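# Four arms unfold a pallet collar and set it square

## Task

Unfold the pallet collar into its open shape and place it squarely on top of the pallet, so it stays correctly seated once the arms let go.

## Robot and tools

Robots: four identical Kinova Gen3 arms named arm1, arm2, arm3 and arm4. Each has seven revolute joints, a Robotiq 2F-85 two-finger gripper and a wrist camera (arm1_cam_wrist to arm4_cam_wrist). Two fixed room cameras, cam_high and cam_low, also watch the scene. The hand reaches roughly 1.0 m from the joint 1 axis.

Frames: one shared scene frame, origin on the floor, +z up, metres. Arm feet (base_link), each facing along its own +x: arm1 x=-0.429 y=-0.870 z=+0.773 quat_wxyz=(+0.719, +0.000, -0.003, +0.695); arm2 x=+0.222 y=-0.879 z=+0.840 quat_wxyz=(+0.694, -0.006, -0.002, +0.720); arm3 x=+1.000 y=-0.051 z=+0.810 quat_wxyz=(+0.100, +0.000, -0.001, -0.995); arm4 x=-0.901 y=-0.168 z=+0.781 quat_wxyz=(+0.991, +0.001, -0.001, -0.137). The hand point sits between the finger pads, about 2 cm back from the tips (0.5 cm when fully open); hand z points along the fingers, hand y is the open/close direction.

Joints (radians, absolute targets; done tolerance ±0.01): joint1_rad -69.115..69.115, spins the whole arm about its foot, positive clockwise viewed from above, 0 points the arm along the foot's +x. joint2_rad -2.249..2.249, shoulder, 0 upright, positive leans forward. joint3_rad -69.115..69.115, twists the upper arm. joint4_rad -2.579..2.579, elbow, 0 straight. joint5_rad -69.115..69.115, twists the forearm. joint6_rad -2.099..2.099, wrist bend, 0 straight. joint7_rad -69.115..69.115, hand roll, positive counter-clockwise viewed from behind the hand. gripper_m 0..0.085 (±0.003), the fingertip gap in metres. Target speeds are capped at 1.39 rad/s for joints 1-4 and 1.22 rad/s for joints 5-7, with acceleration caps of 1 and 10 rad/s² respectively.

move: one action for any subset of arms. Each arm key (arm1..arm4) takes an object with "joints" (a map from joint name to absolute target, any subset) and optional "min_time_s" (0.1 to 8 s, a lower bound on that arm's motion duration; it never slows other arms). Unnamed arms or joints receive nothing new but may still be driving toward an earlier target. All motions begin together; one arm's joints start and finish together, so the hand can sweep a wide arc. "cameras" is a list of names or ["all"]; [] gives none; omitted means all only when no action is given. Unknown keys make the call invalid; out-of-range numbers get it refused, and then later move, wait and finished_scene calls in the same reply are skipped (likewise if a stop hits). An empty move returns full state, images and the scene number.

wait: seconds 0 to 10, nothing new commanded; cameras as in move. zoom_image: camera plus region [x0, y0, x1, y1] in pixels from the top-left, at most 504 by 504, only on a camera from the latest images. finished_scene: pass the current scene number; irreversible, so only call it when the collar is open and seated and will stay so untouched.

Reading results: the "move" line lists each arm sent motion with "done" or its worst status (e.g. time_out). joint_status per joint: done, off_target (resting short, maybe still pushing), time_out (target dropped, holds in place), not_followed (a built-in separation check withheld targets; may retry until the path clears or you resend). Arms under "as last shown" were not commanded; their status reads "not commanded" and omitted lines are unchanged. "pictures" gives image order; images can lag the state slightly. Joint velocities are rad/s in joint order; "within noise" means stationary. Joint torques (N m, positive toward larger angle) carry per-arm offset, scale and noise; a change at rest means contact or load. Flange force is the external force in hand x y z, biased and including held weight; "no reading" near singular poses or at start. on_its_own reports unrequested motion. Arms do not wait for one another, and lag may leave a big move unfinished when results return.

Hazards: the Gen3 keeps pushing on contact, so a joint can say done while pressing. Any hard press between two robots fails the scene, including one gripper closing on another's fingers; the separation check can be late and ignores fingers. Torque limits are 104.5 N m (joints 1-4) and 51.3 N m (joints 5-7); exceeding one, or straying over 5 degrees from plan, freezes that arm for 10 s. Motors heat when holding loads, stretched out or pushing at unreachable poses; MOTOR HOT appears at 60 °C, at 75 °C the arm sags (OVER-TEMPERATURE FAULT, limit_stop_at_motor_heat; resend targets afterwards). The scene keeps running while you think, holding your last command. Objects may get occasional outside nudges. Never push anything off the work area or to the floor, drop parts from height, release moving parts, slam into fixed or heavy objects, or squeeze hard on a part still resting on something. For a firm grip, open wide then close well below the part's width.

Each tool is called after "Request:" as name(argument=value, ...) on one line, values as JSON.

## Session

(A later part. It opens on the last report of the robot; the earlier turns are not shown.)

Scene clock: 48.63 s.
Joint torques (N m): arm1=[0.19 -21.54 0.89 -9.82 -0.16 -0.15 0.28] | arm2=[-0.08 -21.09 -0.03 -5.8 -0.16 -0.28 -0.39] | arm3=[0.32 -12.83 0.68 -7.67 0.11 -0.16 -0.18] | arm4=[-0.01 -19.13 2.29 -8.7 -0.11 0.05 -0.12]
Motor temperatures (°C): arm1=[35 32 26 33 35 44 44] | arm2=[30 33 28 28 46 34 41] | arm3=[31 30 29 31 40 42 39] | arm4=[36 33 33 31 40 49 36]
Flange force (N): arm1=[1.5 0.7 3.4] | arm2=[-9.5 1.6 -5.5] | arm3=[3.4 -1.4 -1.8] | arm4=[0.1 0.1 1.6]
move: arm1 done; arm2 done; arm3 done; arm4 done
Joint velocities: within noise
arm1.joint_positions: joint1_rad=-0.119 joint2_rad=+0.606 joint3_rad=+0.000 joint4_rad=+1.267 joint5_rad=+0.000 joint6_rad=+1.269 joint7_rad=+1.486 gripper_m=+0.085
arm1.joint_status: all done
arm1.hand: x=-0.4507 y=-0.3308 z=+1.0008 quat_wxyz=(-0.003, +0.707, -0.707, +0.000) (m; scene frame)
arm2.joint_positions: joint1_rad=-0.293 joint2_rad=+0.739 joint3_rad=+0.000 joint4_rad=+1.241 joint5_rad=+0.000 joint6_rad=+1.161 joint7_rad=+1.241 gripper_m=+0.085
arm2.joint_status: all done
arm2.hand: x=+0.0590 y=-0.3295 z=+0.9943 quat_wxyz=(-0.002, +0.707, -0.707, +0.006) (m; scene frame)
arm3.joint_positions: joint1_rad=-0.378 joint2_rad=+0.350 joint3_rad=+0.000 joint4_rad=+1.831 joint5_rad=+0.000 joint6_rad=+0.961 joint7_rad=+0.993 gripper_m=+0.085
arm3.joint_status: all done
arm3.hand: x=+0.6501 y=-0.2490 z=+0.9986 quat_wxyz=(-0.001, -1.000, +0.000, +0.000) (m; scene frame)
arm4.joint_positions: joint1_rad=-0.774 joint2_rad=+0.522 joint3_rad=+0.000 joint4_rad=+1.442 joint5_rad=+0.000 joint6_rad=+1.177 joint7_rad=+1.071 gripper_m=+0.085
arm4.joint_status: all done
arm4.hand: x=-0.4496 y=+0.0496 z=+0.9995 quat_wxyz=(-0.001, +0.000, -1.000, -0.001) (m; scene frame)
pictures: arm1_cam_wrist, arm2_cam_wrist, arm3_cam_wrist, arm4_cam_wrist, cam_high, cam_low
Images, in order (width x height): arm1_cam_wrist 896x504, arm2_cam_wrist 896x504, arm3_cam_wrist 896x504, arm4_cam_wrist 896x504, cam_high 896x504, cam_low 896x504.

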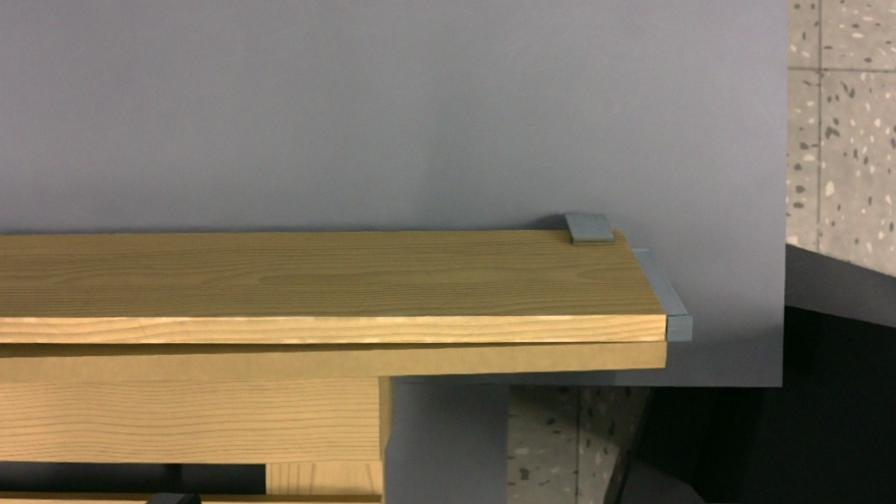

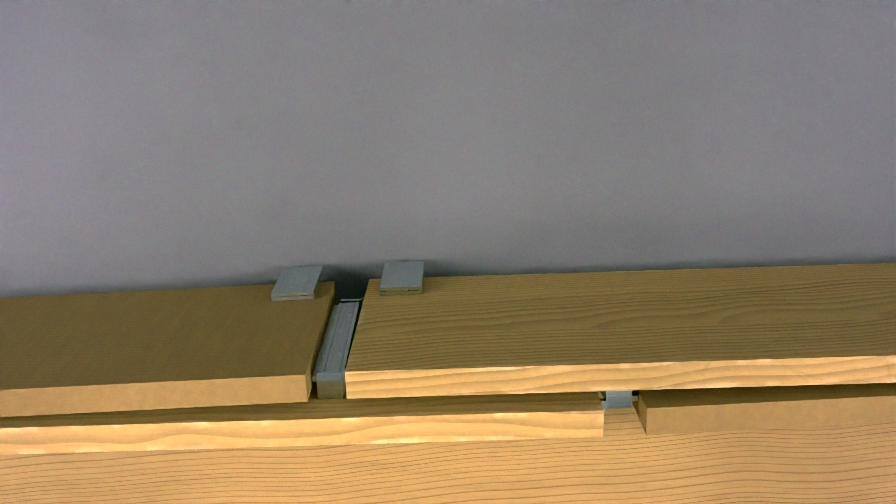

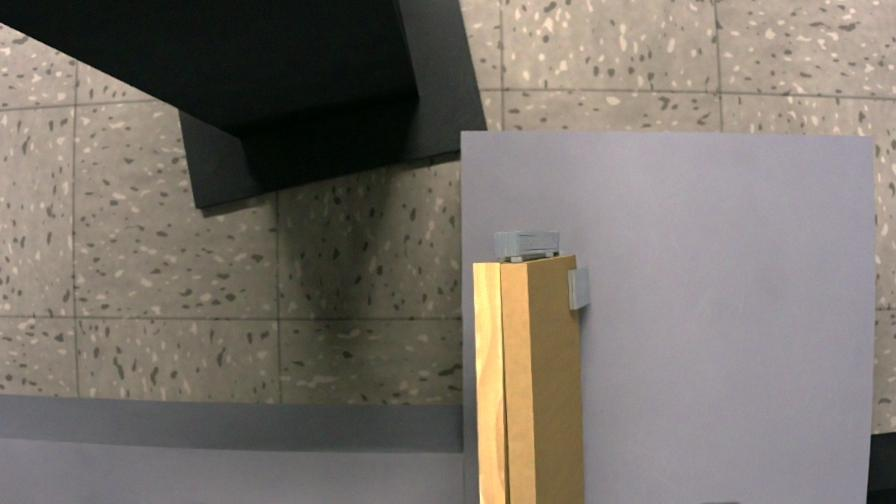

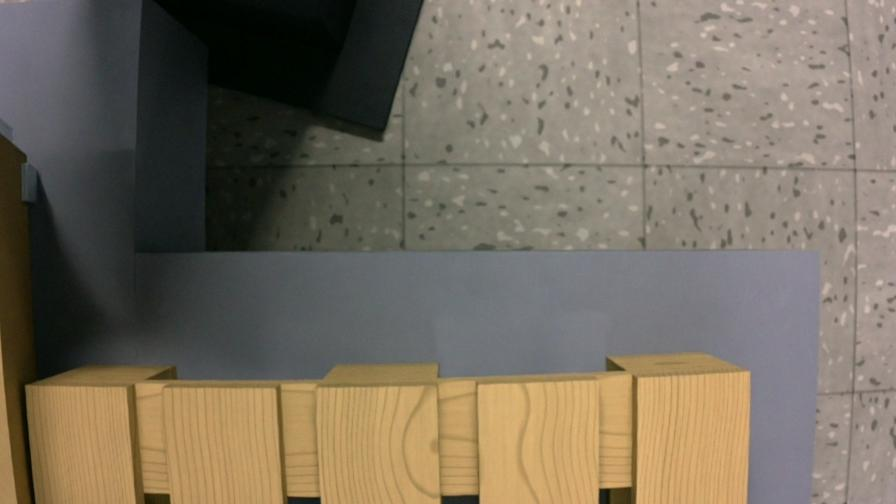

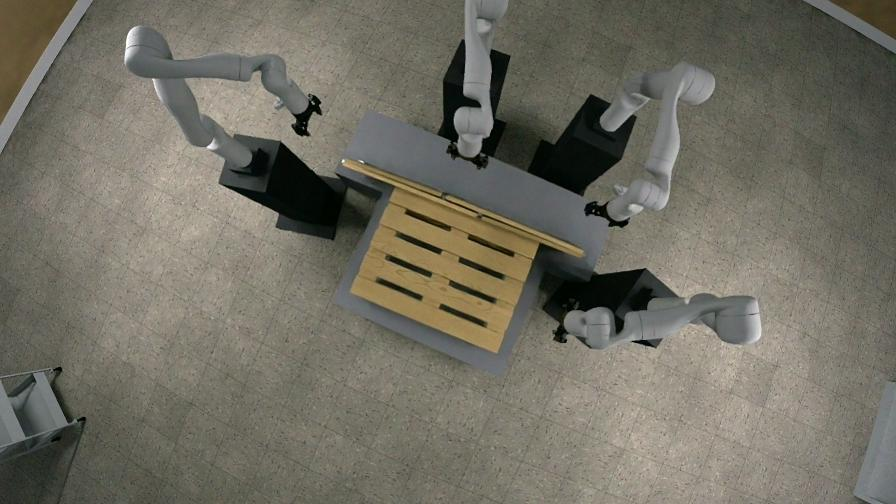

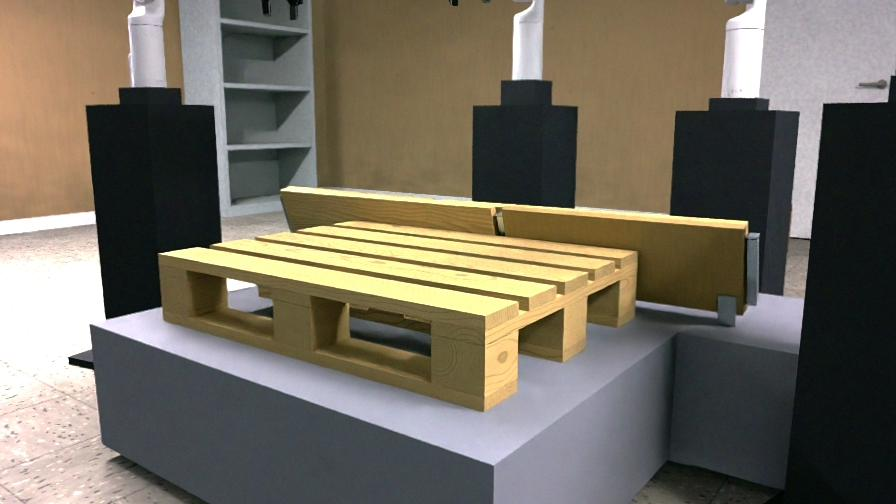

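Request:
move(arm1={"joints": {"joint1_rad": -0.1186, "joint2_rad": 0.7784, "joint4_rad": 1.4727, "joint6_rad": 0.8905, "joint7_rad": 1.4861}}, arm2={"joints": {"joint1_rad": -0.2657, "joint2_rad": 1.2675, "joint4_rad": 0.9282, "joint6_rad": 0.9459, "joint7_rad": 1.2683}}, arm3={"joints": {"joint1_rad": -0.378, "joint2_rad": 0.6272, "joint4_rad": 1.9993, "joint6_rad": 0.5151, "joint7_rad": 0.993}}, arm4={"joints": {"joint1_rad": -0.7744, "joint2_rad": 0.7189, "joint4_rad": 1.6332, "joint6_rad": 0.7895, "joint7_rad": 1.0711}}, cameras=["all"])

Scene clock: 130.37 s.
Joint torques (N m): arm1=[0.22 -22.53 0.95 -8.14 -0.14 -0.09 0.26] | arm2=[-0.16 -25.5 0.13 -4.88 -0.21 -0.23 -0.4] | arm3=[0.44 -14.78 0.85 -4.74 0.12 -0.12 -0.16] | arm4=[-0.04 -20.4 2.33 -6.68 -0.1 0.09 -0.12]
Motor temperatures (°C): arm1=[35 33 26 32 35 44 44] | arm2=[30 34 28 29 45 34 41] | arm3=[31 31 29 30 40 41 39] | arm4=[35 34 33 31 40 48 36]
Flange force (N): arm1=[2.0 0.6 3.0] | arm2=[-12.6 2.2 -1.4] | arm3=[2.7 -0.6 -3.3] | arm4=[-0.1 -0.5 1.6]
move: arm1 done; arm2 done; arm3 done; arm4 done
Joint velocities: within noise
arm1.joint_positions: joint1_rad=-0.119 joint2_rad=+0.778 joint3_rad=+0.000 joint4_rad=+1.473 joint5_rad=+0.000 joint6_rad=+0.890 joint7_rad=+1.486 gripper_m=+0.085
arm1.joint_status: all done
arm1.hand: x=-0.4500 y=-0.3302 z=+0.8504 quat_wxyz=(-0.003, +0.707, -0.707, +0.000) (m; scene frame)
arm2.joint_positions: joint1_rad=-0.266 joint2_rad=+1.267 joint3_rad=+0.000 joint4_rad=+0.928 joint5_rad=+0.000 joint6_rad=+0.946 joint7_rad=+1.268 gripper_m=+0.085
arm2.joint_status: all done
arm2.hand: x=+0.0519 y=-0.2456 z=+0.7496 quat_wxyz=(-0.002, +0.707, -0.707, +0.006) (m; scene frame)
arm3.joint_positions: joint1_rad=-0.378 joint2_rad=+0.627 joint3_rad=+0.000 joint4_rad=+1.999 joint5_rad=+0.000 joint6_rad=+0.515 joint7_rad=+0.993 gripper_m=+0.085
arm3.joint_status: all done
arm3.hand: x=+0.6501 y=-0.2493 z=+0.8505 quat_wxyz=(-0.001, -1.000, +0.000, +0.000) (m; scene frame)
arm4.joint_positions: joint1_rad=-0.774 joint2_rad=+0.719 joint3_rad=+0.000 joint4_rad=+1.633 joint5_rad=+0.000 joint6_rad=+0.790 joint7_rad=+1.071 gripper_m=+0.085
arm4.joint_status: all done
arm4.hand: x=-0.4494 y=+0.0498 z=+0.8506 quat_wxyz=(-0.001, +0.000, -1.000, -0.001) (m; scene frame)
pictures: arm1_cam_wrist, arm2_cam_wrist, arm3_cam_wrist, arm4_cam_wrist, cam_high, cam_low
Images, in order (width x height): arm1_cam_wrist 896x504, arm2_cam_wrist 896x504, arm3_cam_wrist 896x504, arm4_cam_wrist 896x504, cam_high 896x504, cam_low 896x504.

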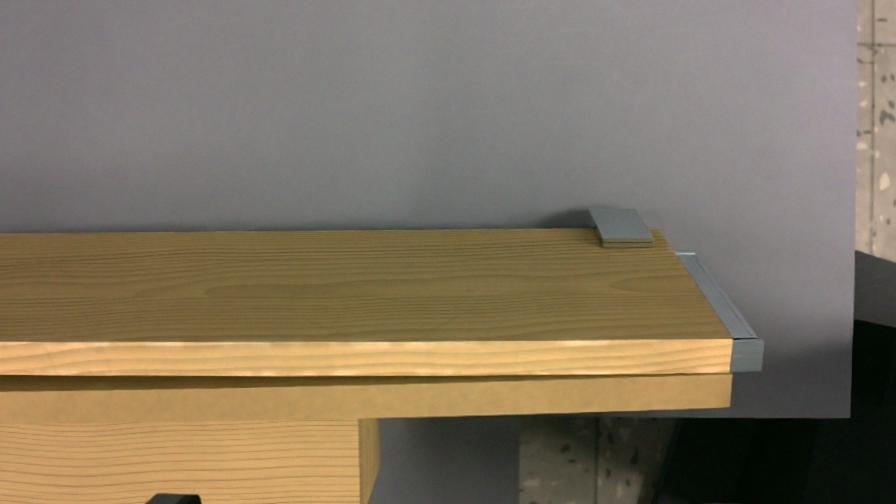

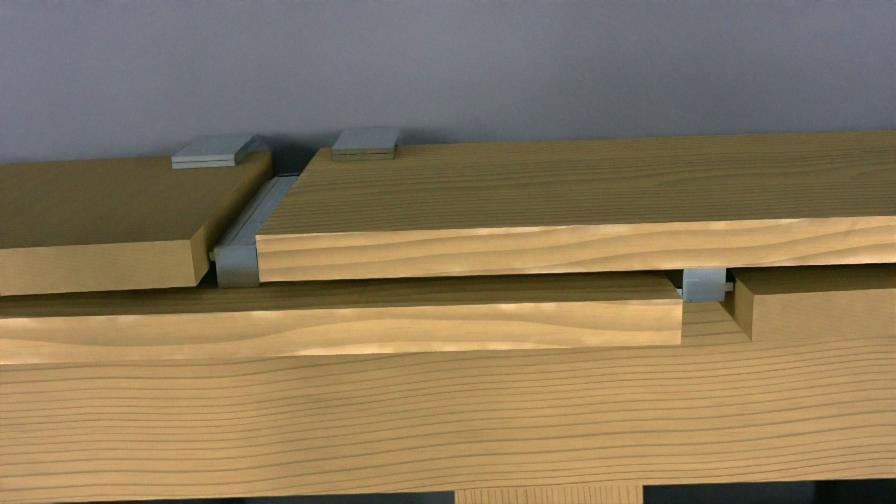

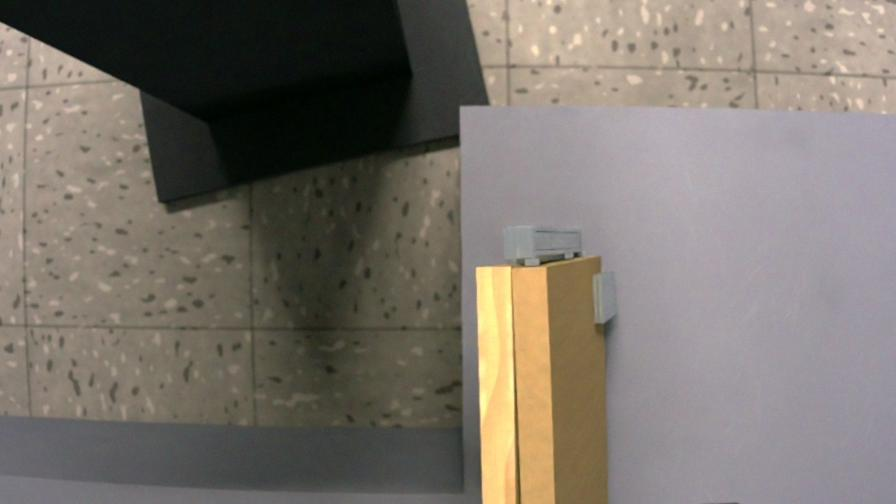

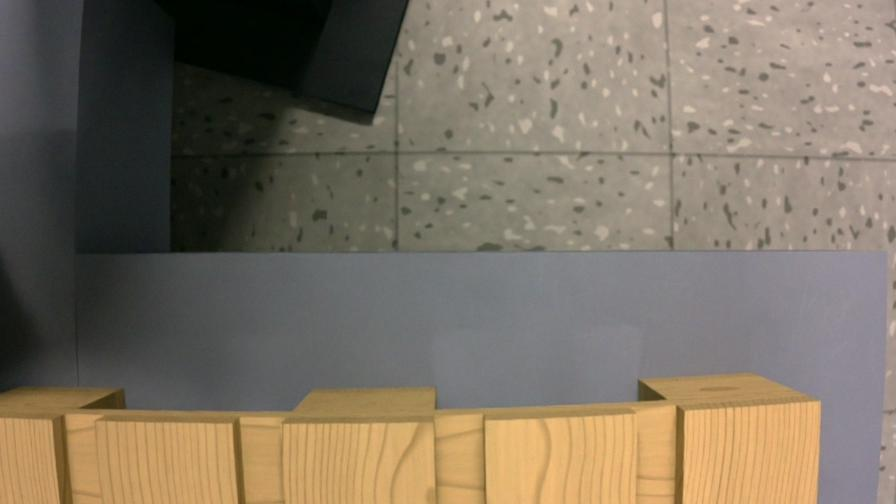

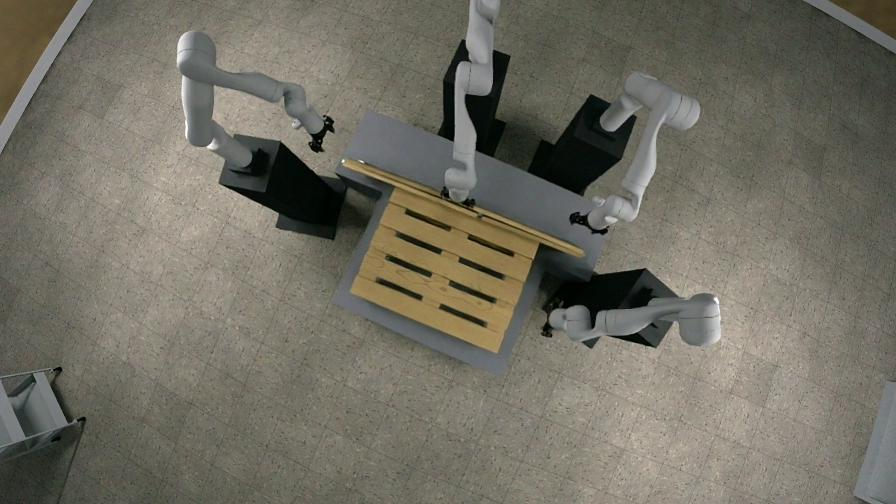

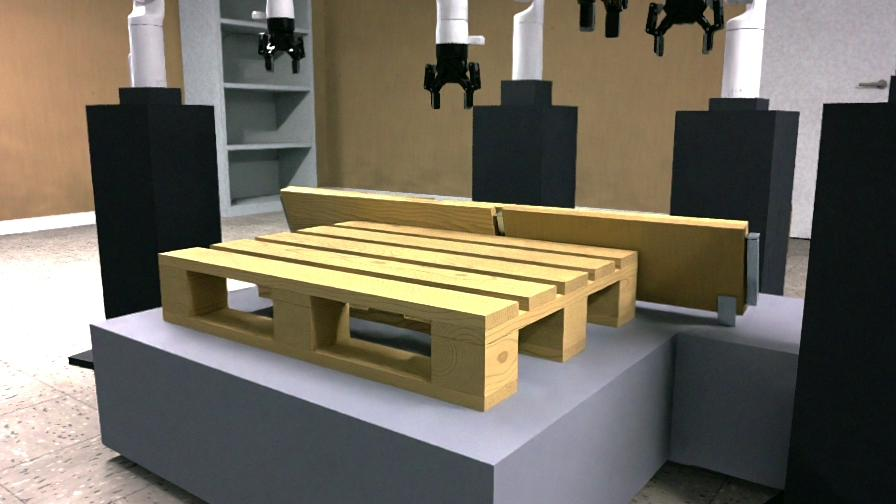

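Request:
move(cameras=["cam_high", "cam_low"])

Scene clock: 144.47 s.
Joint torques (N m): arm1=[0.24 -22.5 1 -8.12 -0.14 -0.11 0.33] | arm2=[-0.09 -25.52 0.07 -4.94 -0.14 -0.22 -0.44] | arm3=[0.4 -14.73 0.92 -4.72 0.09 -0.18 -0.19] | arm4=[-0.01 -20.4 2.35 -6.66 -0.09 0.07 -0.15]
Motor temperatures (°C): arm1=[35 33 26 32 35 44 44] | arm2=[30 35 27 29 45 34 41] | arm3=[31 31 29 30 40 41 39] | arm4=[35 34 33 31 40 48 36]
Flange force (N): arm1=[1.9 0.7 2.9] | arm2=[-12.3 2.2 -1.3] | arm3=[2.5 -0.8 -3.6] | arm4=[-0.2 -0.5 1.6]
Joint velocities: within noise
arm1.joint_positions: joint1_rad=-0.119 joint2_rad=+0.778 joint3_rad=+0.000 joint4_rad=+1.473 joint5_rad=+0.000 joint6_rad=+0.890 joint7_rad=+1.486 gripper_m=+0.085
arm1.joint_status: all done
arm1.hand: x=-0.4500 y=-0.3302 z=+0.8504 quat_wxyz=(-0.003, +0.707, -0.707, +0.000) (m; scene frame)
arm2.joint_positions: joint1_rad=-0.266 joint2_rad=+1.268 joint3_rad=+0.000 joint4_rad=+0.928 joint5_rad=+0.000 joint6_rad=+0.946 joint7_rad=+1.268 gripper_m=+0.085
arm2.joint_status: all done
arm2.hand: x=+0.0519 y=-0.2456 z=+0.7496 quat_wxyz=(-0.002, +0.707, -0.707, +0.006) (m; scene frame)
arm3.joint_positions: joint1_rad=-0.378 joint2_rad=+0.627 joint3_rad=+0.000 joint4_rad=+1.999 joint5_rad=+0.000 joint6_rad=+0.515 joint7_rad=+0.993 gripper_m=+0.085
arm3.joint_status: all done
arm3.hand: x=+0.6501 y=-0.2493 z=+0.8505 quat_wxyz=(-0.001, -1.000, +0.000, +0.000) (m; scene frame)
arm4.joint_positions: joint1_rad=-0.774 joint2_rad=+0.719 joint3_rad=+0.000 joint4_rad=+1.633 joint5_rad=+0.000 joint6_rad=+0.790 joint7_rad=+1.071 gripper_m=+0.085
arm4.joint_status: all done
arm4.hand: x=-0.4494 y=+0.0498 z=+0.8506 quat_wxyz=(-0.001, +0.000, -1.000, -0.001) (m; scene frame)
pictures: cam_high, cam_low
Images, in order (width x height): cam_high 896x504, cam_low 896x504.

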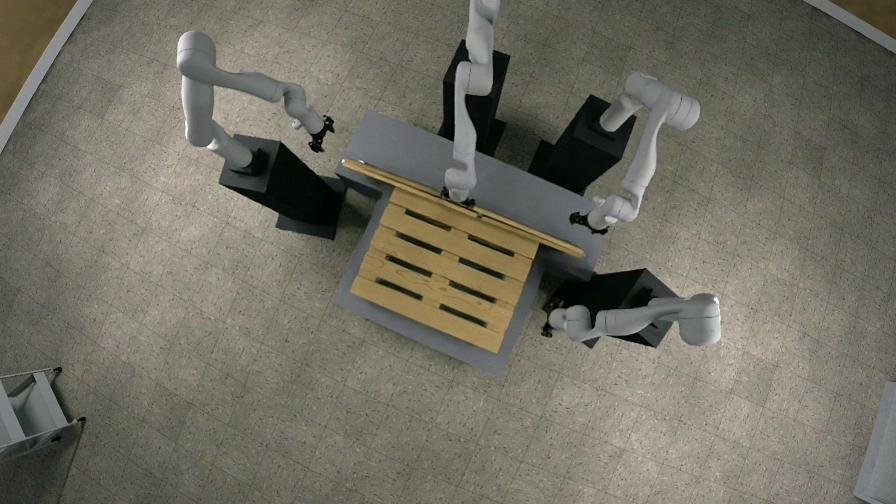

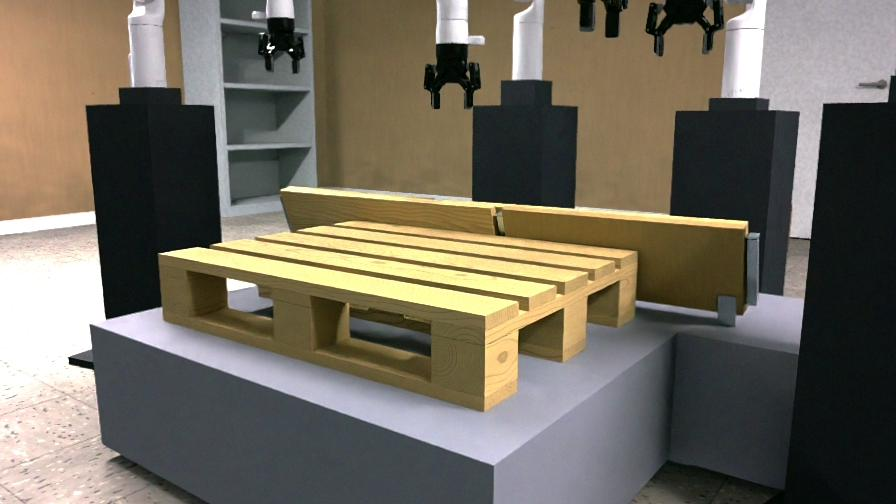

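Request:
zoom_image(camera="cam_low", region=[410, 40, 500, 115])

Request:
zoom_image(camera="cam_low", region=[440, 180, 560, 250])

Scaled by 5.600 from the camera's 896x504 image, which has a finer 1280x720 frame.

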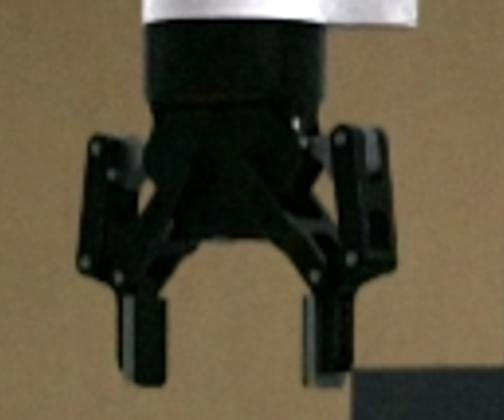

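Scaled by 4.200 from the camera's 896x504 image, which has a finer 1280x720 frame.

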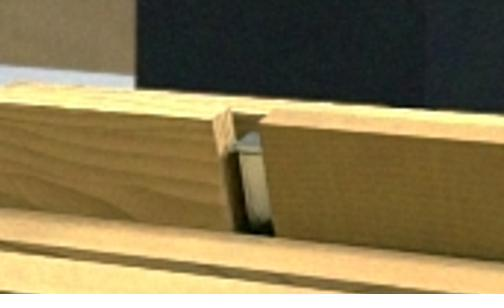

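Request:
move(cameras=["arm2_cam_wrist"])

Request:
zoom_image(camera="arm2_cam_wrist", region=[200, 150, 500, 330])

Scene clock: 174.17 s.
Joint torques (N m): arm1=[0.22 -22.56 1 -8.15 -0.1 -0.07 0.29] | arm2=[-0.11 -25.57 0.15 -5 -0.18 -0.23 -0.37] | arm3=[0.4 -14.77 0.9 -4.73 0.11 -0.16 -0.19] | arm4=[-0.01 -20.38 2.39 -6.68 -0.08 0.09 -0.13]
Motor temperatures (°C): arm1=[34 33 26 32 35 44 44] | arm2=[30 35 27 29 45 34 41] | arm3=[31 31 29 30 40 41 39] | arm4=[35 34 33 31 40 48 36]
Flange force (N): arm1=[2.0 0.6 3.1] | arm2=[-12.0 2.1 -1.3] | arm3=[2.5 -0.8 -3.4] | arm4=[0.0 -0.5 1.6]
Joint velocities: within noise
arm1.joint_positions: joint1_rad=-0.119 joint2_rad=+0.778 joint3_rad=+0.000 joint4_rad=+1.473 joint5_rad=+0.000 joint6_rad=+0.890 joint7_rad=+1.486 gripper_m=+0.085
arm1.joint_status: all done
arm1.hand: x=-0.4500 y=-0.3302 z=+0.8504 quat_wxyz=(-0.003, +0.707, -0.707, +0.000) (m; scene frame)
arm2.joint_positions: joint1_rad=-0.266 joint2_rad=+1.268 joint3_rad=+0.000 joint4_rad=+0.928 joint5_rad=+0.000 joint6_rad=+0.946 joint7_rad=+1.268 gripper_m=+0.085
arm2.joint_status: all done
arm2.hand: x=+0.0519 y=-0.2456 z=+0.7496 quat_wxyz=(-0.002, +0.707, -0.707, +0.006) (m; scene frame)
arm3.joint_positions: joint1_rad=-0.378 joint2_rad=+0.627 joint3_rad=+0.000 joint4_rad=+1.999 joint5_rad=+0.000 joint6_rad=+0.515 joint7_rad=+0.993 gripper_m=+0.085
arm3.joint_status: all done
arm3.hand: x=+0.6501 y=-0.2493 z=+0.8505 quat_wxyz=(-0.001, -1.000, +0.000, +0.000) (m; scene frame)
arm4.joint_positions: joint1_rad=-0.774 joint2_rad=+0.719 joint3_rad=+0.000 joint4_rad=+1.633 joint5_rad=+0.000 joint6_rad=+0.790 joint7_rad=+1.071 gripper_m=+0.085
arm4.joint_status: all done
arm4.hand: x=-0.4494 y=+0.0498 z=+0.8506 quat_wxyz=(-0.001, +0.000, -1.000, -0.001) (m; scene frame)
pictures: arm2_cam_wrist
Images, in order (width x height): arm2_cam_wrist 896x504.

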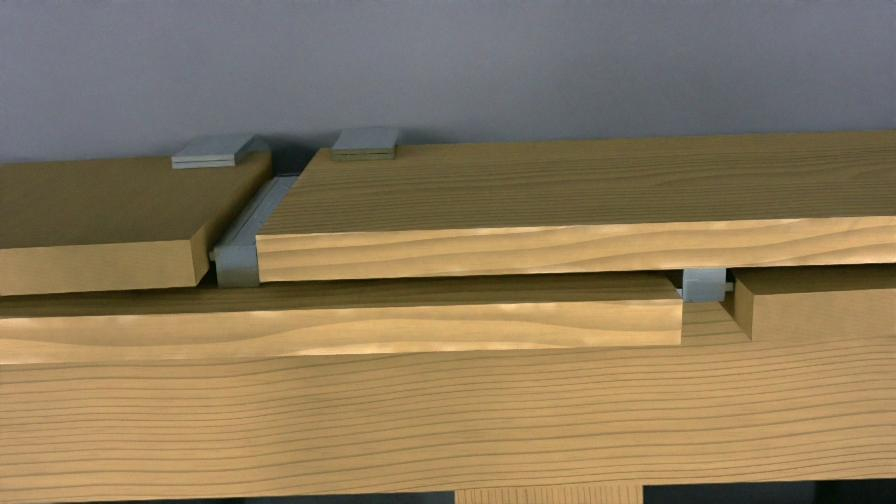

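Scaled by 1.680 from the camera's 896x504 image, which has a finer 1280x720 frame.

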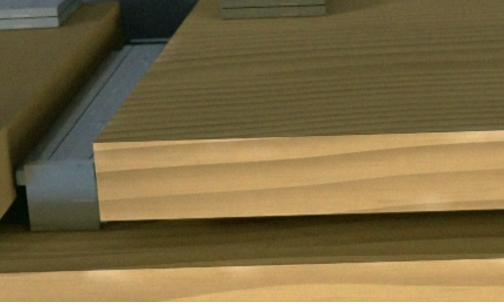

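Request:
move(arm1={"joints": {"joint1_rad": -0.0881, "joint2_rad": 0.1399, "joint4_rad": 2.1794, "joint6_rad": 0.45, "joint7_rad": 1.5167}}, arm2={"joints": {"joint1_rad": -0.2657, "joint2_rad": 1.4568, "joint4_rad": 0.8290, "joint6_rad": 0.8558, "joint7_rad": 1.2683}}, arm3={"joints": {"joint1_rad": -0.2484, "joint2_rad": 1.1577, "joint4_rad": 1.1160, "joint6_rad": 0.8679, "joint7_rad": 1.1221}}, cameras=["arm2_cam_wrist", "arm3_cam_wrist"])

Scene clock: 191.73 s.
Joint torques (N m): arm1=[0.17 -12.04 0.75 -8.81 -0.13 -1.21 0.29] | arm2=[-0.07 -25.77 0.13 -4.4 -0.16 -0.25 -0.47] | arm3=[0.39 -23.44 0.97 -7.1 0.11 -0.15 -0.18] | arm4=[-0.02 -20.38 2.38 -6.69 -0.09 0.05 -0.15]
Motor temperatures (°C): arm1=[34 33 26 32 35 44 43] | arm2=[30 35 27 29 45 34 41] | arm3=[31 31 29 30 40 41 39] | arm4=[35 35 32 31 40 48 36]
Flange force (N): arm1=[1.5 2.4 4.8] | arm2=[-13.8 2.5 0.9] | arm3=[4.3 -1.5 -3.3] | arm4=[-0.1 -0.5 1.5]
move: arm1 done; arm2 done; arm3 done
Joint velocities: within noise
arm1.joint_positions: joint1_rad=-0.088 joint2_rad=+0.140 joint3_rad=+0.000 joint4_rad=+2.179 joint5_rad=+0.000 joint6_rad=+0.450 joint7_rad=+1.517 gripper_m=+0.085
arm1.joint_status: all done
arm1.hand: x=-0.4268 y=-0.4676 z=+0.9722 quat_wxyz=(-0.127, +0.695, -0.695, -0.137) (m; scene frame)
arm2.joint_positions: joint1_rad=-0.266 joint2_rad=+1.457 joint3_rad=+0.000 joint4_rad=+0.829 joint5_rad=+0.000 joint6_rad=+0.856 joint7_rad=+1.268 gripper_m=+0.085
arm2.joint_status: all done
arm2.hand: x=+0.0534 y=-0.2472 z=+0.6496 quat_wxyz=(-0.002, +0.707, -0.707, +0.006) (m; scene frame)
arm3.joint_positions: joint1_rad=-0.248 joint2_rad=+1.158 joint3_rad=+0.000 joint4_rad=+1.116 joint5_rad=+0.000 joint6_rad=+0.868 joint7_rad=+1.122 gripper_m=+0.085
arm3.joint_status: all done
arm3.hand: x=+0.4261 y=-0.2994 z=+0.7492 quat_wxyz=(-0.001, -1.000, +0.000, +0.000) (m; scene frame)
arm4: as last shown
pictures: arm2_cam_wrist, arm3_cam_wrist
Images, in order (width x height): arm2_cam_wrist 896x504, arm3_cam_wrist 896x504.

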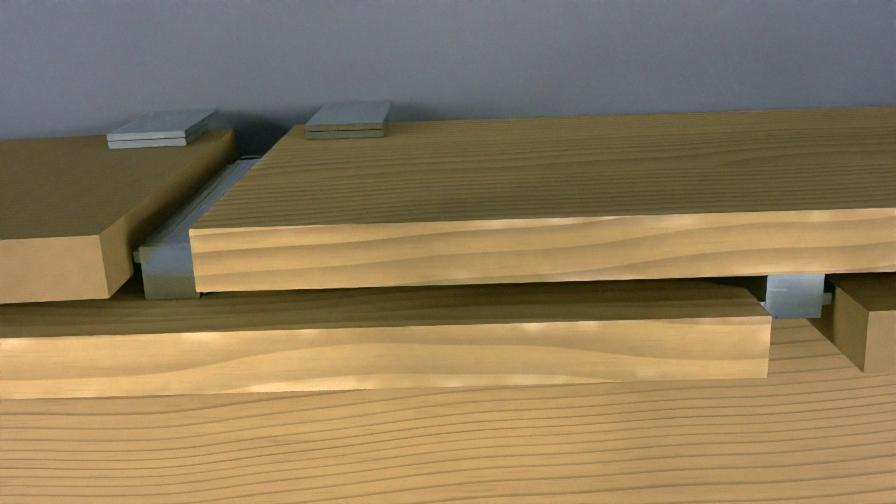

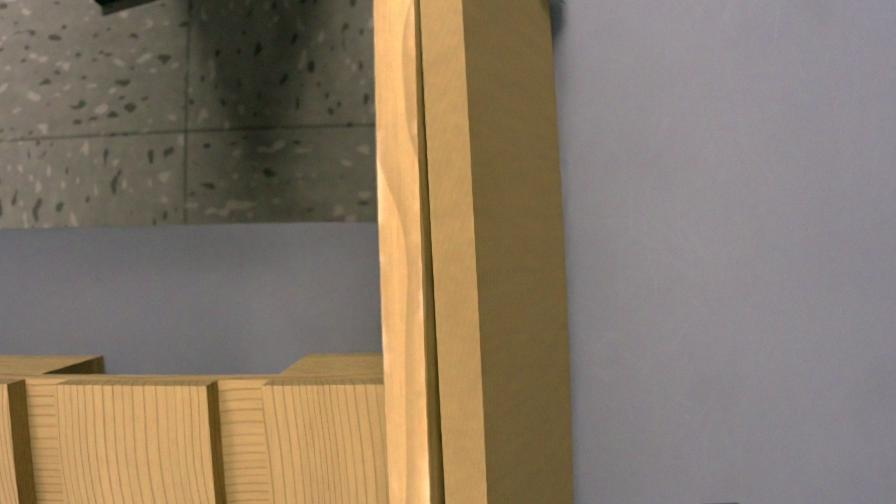

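Request:
move(arm1={"joints": {"joint1_rad": 0.0, "joint2_rad": -0.4, "joint4_rad": 2.2, "joint6_rad": 0.9, "joint7_rad": 1.5167}}, arm2={"joints": {"joint1_rad": -0.2978, "joint2_rad": 1.6337, "joint4_rad": 0.6924, "joint6_rad": 0.9900, "joint7_rad": 1.2711, "gripper_m": 0.045}, "min_time_s": 1.5}, arm3={"joints": {"joint1_rad": -0.0761, "joint2_rad": 0.8650, "joint4_rad": 2.1047, "joint6_rad": -0.6135, "joint7_rad": -1.5708}}, arm4={"joints": {"joint1_rad": -0.0691, "joint2_rad": 1.0194, "joint4_rad": 1.3524, "joint6_rad": 0.7698, "joint7_rad": 1.7764}}, cameras=["arm2_cam_wrist", "arm3_cam_wrist", "arm4_cam_wrist", "cam_low"])

Scene clock: 211.50 s.
Joint torques (N m): arm1=[0.07 -3.86 0.44 -11.28 -0.14 -1.39 0.31] | arm2=[-0.17 -25.08 0.18 -3.75 -0.15 0.18 -0.36] | arm3=[0.38 -17.42 0.95 -3.88 0.12 -2.24 -0.2] | arm4=[-0.04 -24.01 2.47 -6.52 -0.05 0.08 -0.13]
Motor temperatures (°C): arm1=[34 33 26 32 35 44 43] | arm2=[30 36 27 29 45 34 41] | arm3=[31 32 28 30 40 41 39] | arm4=[35 35 32 31 40 48 36]
Flange force (N): arm1=[-0.7 3.6 5.5] | arm2=[-15.8 3.0 0.5] | arm3=[2.3 -1.4 -3.9] | arm4=[0.7 -0.4 1.0]
move: arm1 done; arm2 done; arm3 done; arm4 done
Joint velocities: within noise
arm1.joint_positions: joint1_rad=+0.000 joint2_rad=-0.400 joint3_rad=+0.000 joint4_rad=+2.200 joint5_rad=+0.000 joint6_rad=+0.900 joint7_rad=+1.517 gripper_m=+0.085
arm1.joint_status: all done
arm1.hand: x=-0.3964 y=-0.5968 z=+1.0939 quat_wxyz=(-0.156, +0.659, -0.719, -0.156) (m; scene frame)
arm2.joint_positions: joint1_rad=-0.298 joint2_rad=+1.634 joint3_rad=+0.000 joint4_rad=+0.692 joint5_rad=+0.000 joint6_rad=+0.990 joint7_rad=+1.271 gripper_m=+0.045
arm2.joint_status: all done
arm2.hand: x=+0.0540 y=-0.3107 z=+0.5710 quat_wxyz=(+0.037, +0.716, -0.692, +0.084) (m; scene frame)
arm3.joint_positions: joint1_rad=-0.076 joint2_rad=+0.865 joint3_rad=+0.000 joint4_rad=+2.105 joint5_rad=+0.000 joint6_rad=-0.614 joint7_rad=-1.571 gripper_m=+0.085
arm3.joint_status: all done
arm3.hand: x=+0.4218 y=-0.1887 z=+0.8377 quat_wxyz=(-0.379, -0.127, +0.915, -0.053) (m; scene frame)
arm4.joint_positions: joint1_rad=-0.069 joint2_rad=+1.019 joint3_rad=+0.000 joint4_rad=+1.352 joint5_rad=+0.000 joint6_rad=+0.770 joint7_rad=+1.776 gripper_m=+0.085
arm4.joint_status: all done
arm4.hand: x=-0.3406 y=-0.3102 z=+0.7496 quat_wxyz=(-0.001, +0.000, -1.000, -0.001) (m; scene frame)
pictures: arm2_cam_wrist, arm3_cam_wrist, arm4_cam_wrist, cam_low
Images, in order (width x height): arm2_cam_wrist 896x504, arm3_cam_wrist 896x504, arm4_cam_wrist 896x504, cam_low 896x504.

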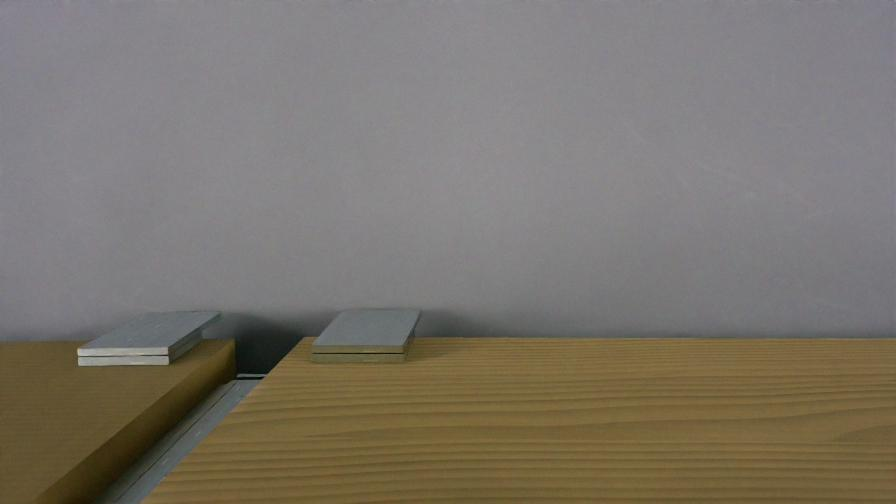

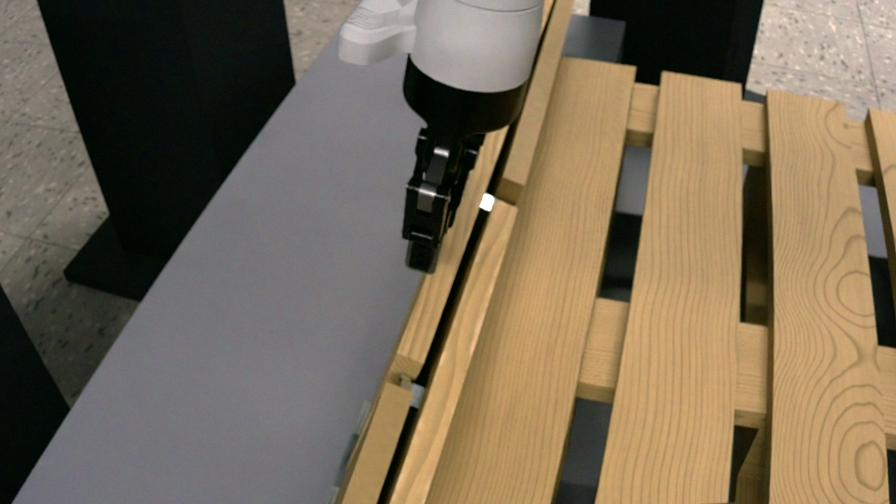

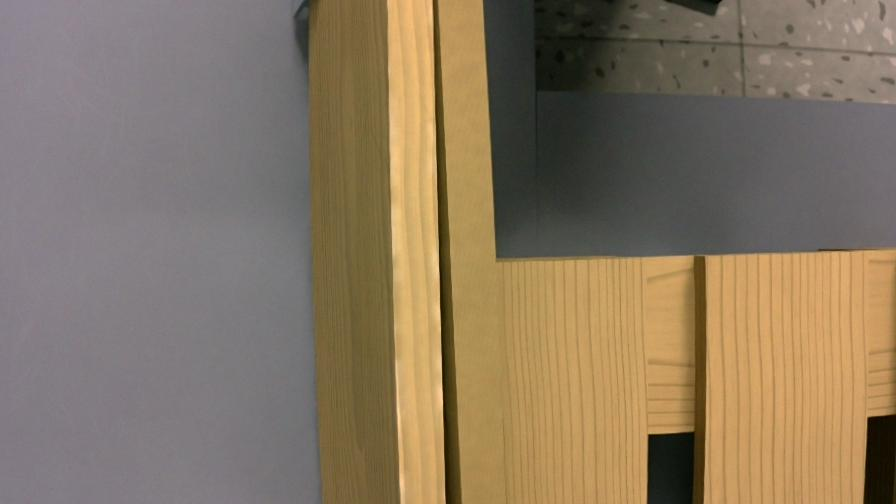

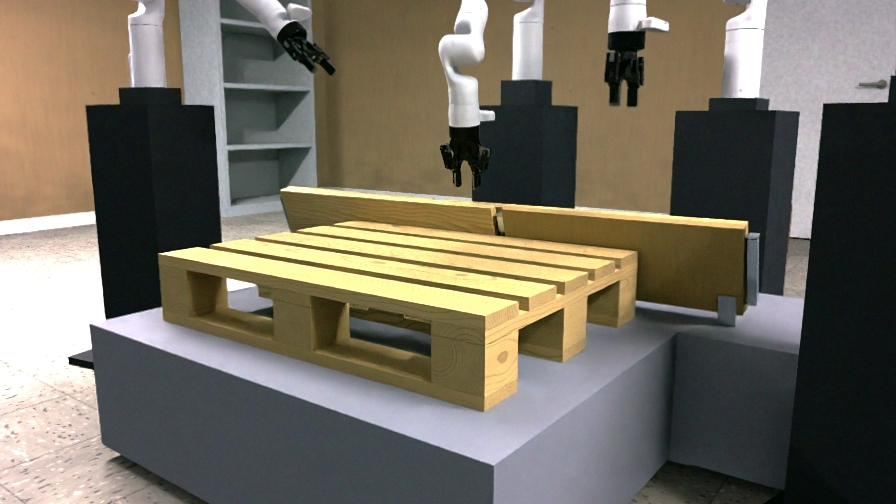

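Request:
zoom_image(camera="arm3_cam_wrist", region=[360, 110, 560, 300])

Request:
zoom_image(camera="cam_low", region=[400, 110, 540, 240])

Scaled by 2.520 from the camera's 896x504 image, which has a finer 1280x720 frame.

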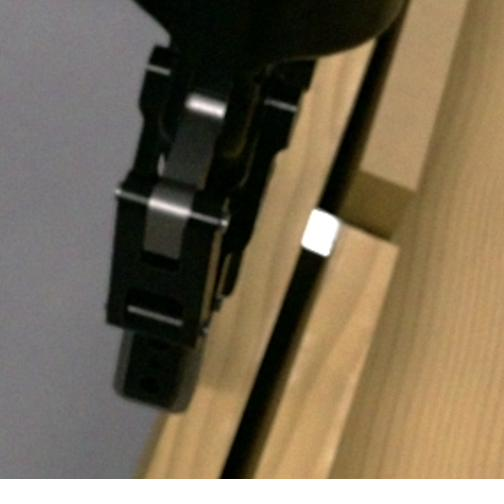

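Scaled by 3.600 from the camera's 896x504 image, which has a finer 1280x720 frame.

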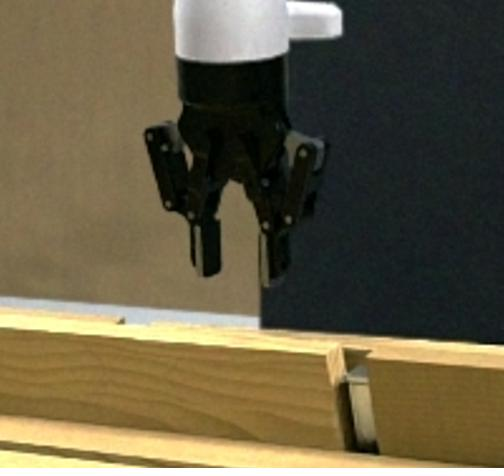

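Request:
move(arm2={"joints": {"joint7_rad": -0.2997}}, cameras=["arm2_cam_wrist", "arm3_cam_wrist"])

Request:
zoom_image(camera="arm3_cam_wrist", region=[360, 140, 560, 300])

Scene clock: 216.07 s.
Joint torques (N m): arm1=[0.08 -3.87 0.45 -11.25 -0.12 -1.37 0.29] | arm2=[-0.06 -25.06 0.13 -3.73 -0.18 0.2 -0.37] | arm3=[0.41 -17.43 0.9 -3.93 0.12 -2.27 -0.19] | arm4=[-0.08 -24.02 2.45 -6.54 -0.07 0.08 -0.13]
Motor temperatures (°C): arm1=[34 33 26 32 35 44 43] | arm2=[30 36 27 29 45 34 41] | arm3=[31 32 28 30 40 41 39] | arm4=[35 35 32 31 40 48 36]
Flange force (N): arm1=[-0.8 3.6 5.5] | arm2=[3.2 15.7 0.4] | arm3=[2.3 -1.5 -4.0] | arm4=[0.8 -0.5 1.1]
move: arm2 done
Joint velocities: within noise
arm1, arm3, arm4: as last shown
arm2.joint_positions: joint1_rad=-0.298 joint2_rad=+1.634 joint3_rad=+0.000 joint4_rad=+0.692 joint5_rad=+0.000 joint6_rad=+0.990 joint7_rad=-0.300 gripper_m=+0.045
arm2.joint_status: all done
arm2.hand: x=+0.0540 y=-0.3107 z=+0.5710 quat_wxyz=(-0.033, +0.017, -0.996, +0.086) (m; scene frame)
pictures: arm2_cam_wrist, arm3_cam_wrist
Images, in order (width x height): arm2_cam_wrist 896x504, arm3_cam_wrist 896x504.

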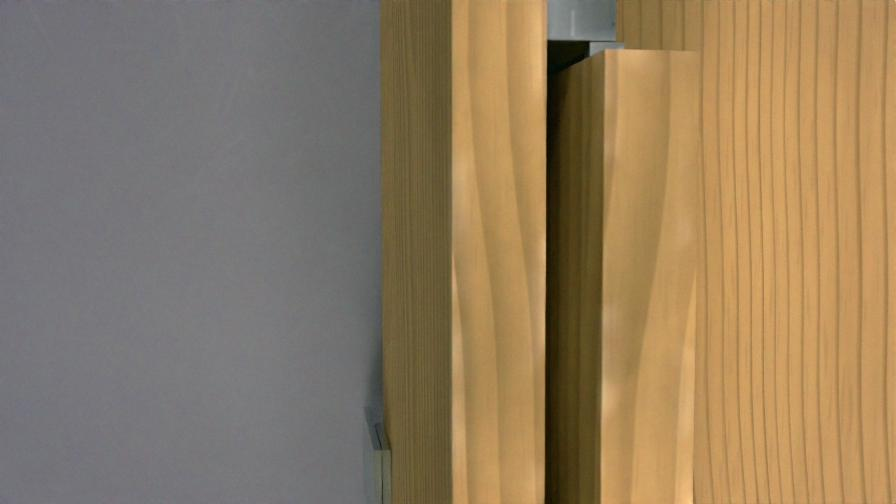

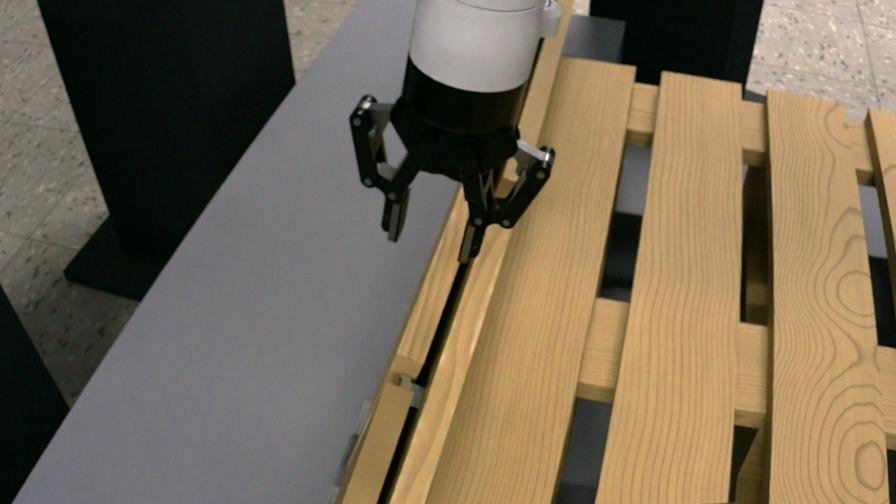

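Scaled by 2.520 from the camera's 896x504 image, which has a finer 1280x720 frame.

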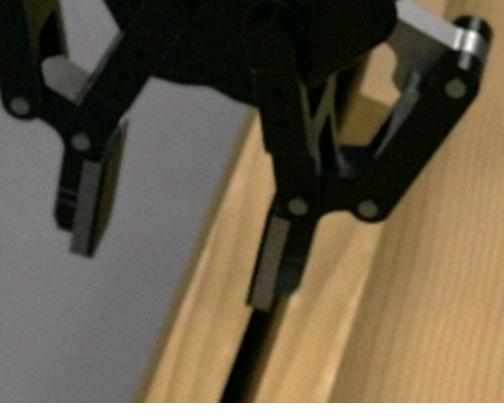

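Request:
move(arm2={"joints": {"joint1_rad": -0.2966, "joint2_rad": 1.6671, "joint4_rad": 0.6585, "joint6_rad": 0.9905, "joint7_rad": -0.2985}, "min_time_s": 1.0}, cameras=["arm2_cam_wrist", "arm3_cam_wrist"])

Request:
zoom_image(camera="arm3_cam_wrist", region=[400, 190, 520, 300])

Scene clock: 229.87 s.
Joint torques (N m): arm1=[0.04 -3.88 0.4 -11.28 -0.13 -1.39 0.31] | arm2=[-0.1 -25.12 0.06 -3.79 -0.3 0.2 -0.44] | arm3=[0.36 -17.44 0.96 -3.91 0.16 -2.28 -0.16] | arm4=[-0.06 -23.97 2.48 -6.52 -0.05 0.06 -0.16]
Motor temperatures (°C): arm1=[34 33 26 32 35 44 43] | arm2=[30 36 27 29 45 34 41] | arm3=[31 32 28 30 40 41 38] | arm4=[35 35 32 31 40 48 36]
Flange force (N): arm1=[-0.7 3.5 5.5] | arm2=[3.1 16.4 1.1] | arm3=[2.4 -1.4 -3.9] | arm4=[0.7 -0.5 0.9]
move: arm2 done
Joint velocities: within noise
arm1, arm3, arm4: as last shown
arm2.joint_positions: joint1_rad=-0.297 joint2_rad=+1.667 joint3_rad=+0.000 joint4_rad=+0.659 joint5_rad=+0.000 joint6_rad=+0.991 joint7_rad=-0.298 gripper_m=+0.045
arm2.joint_status: all done
arm2.hand: x=+0.0551 y=-0.3115 z=+0.5571 quat_wxyz=(-0.033, +0.017, -0.996, +0.086) (m; scene frame)
pictures: arm2_cam_wrist, arm3_cam_wrist
Images, in order (width x height): arm2_cam_wrist 896x504, arm3_cam_wrist 896x504.

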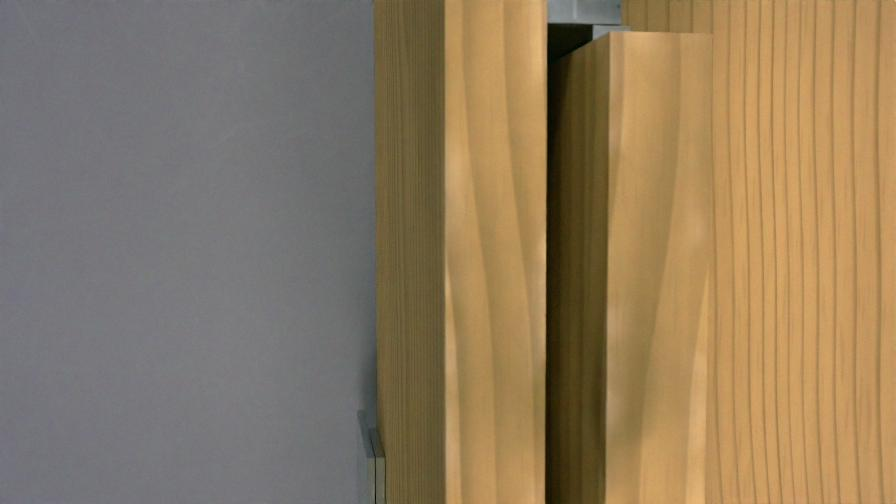

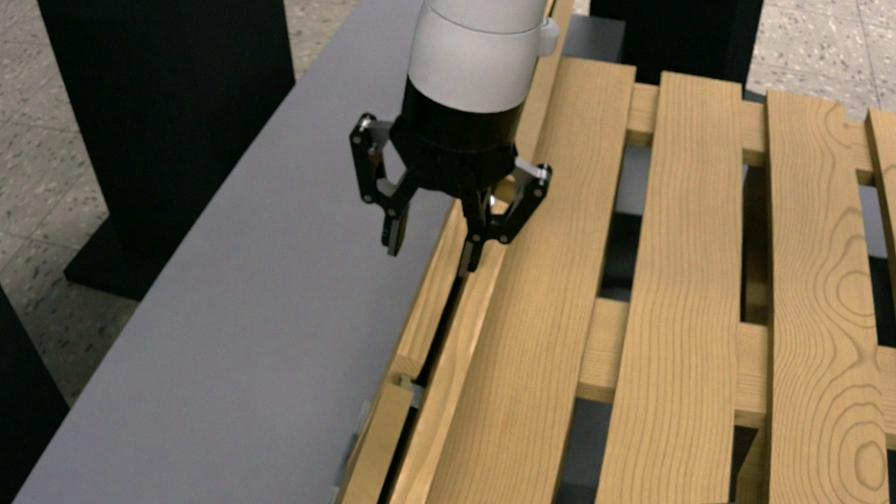

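Scaled by 4.200 from the camera's 896x504 image, which has a finer 1280x720 frame.

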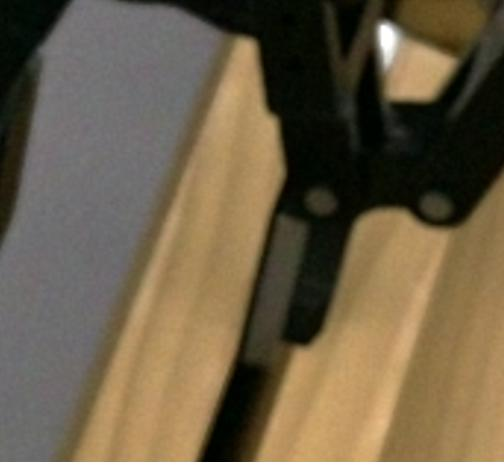

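Request:
zoom_image(camera="arm3_cam_wrist", region=[380, 255, 500, 415])

Scaled by 3.150 from the camera's 896x504 image, which has a finer 1280x720 frame.

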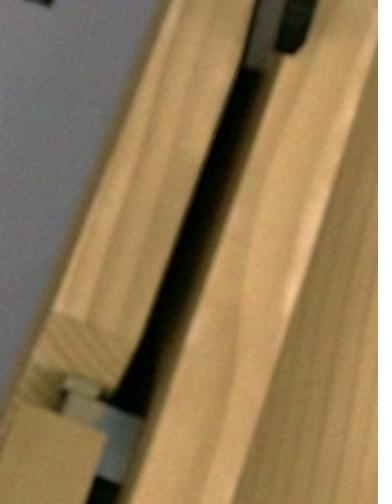

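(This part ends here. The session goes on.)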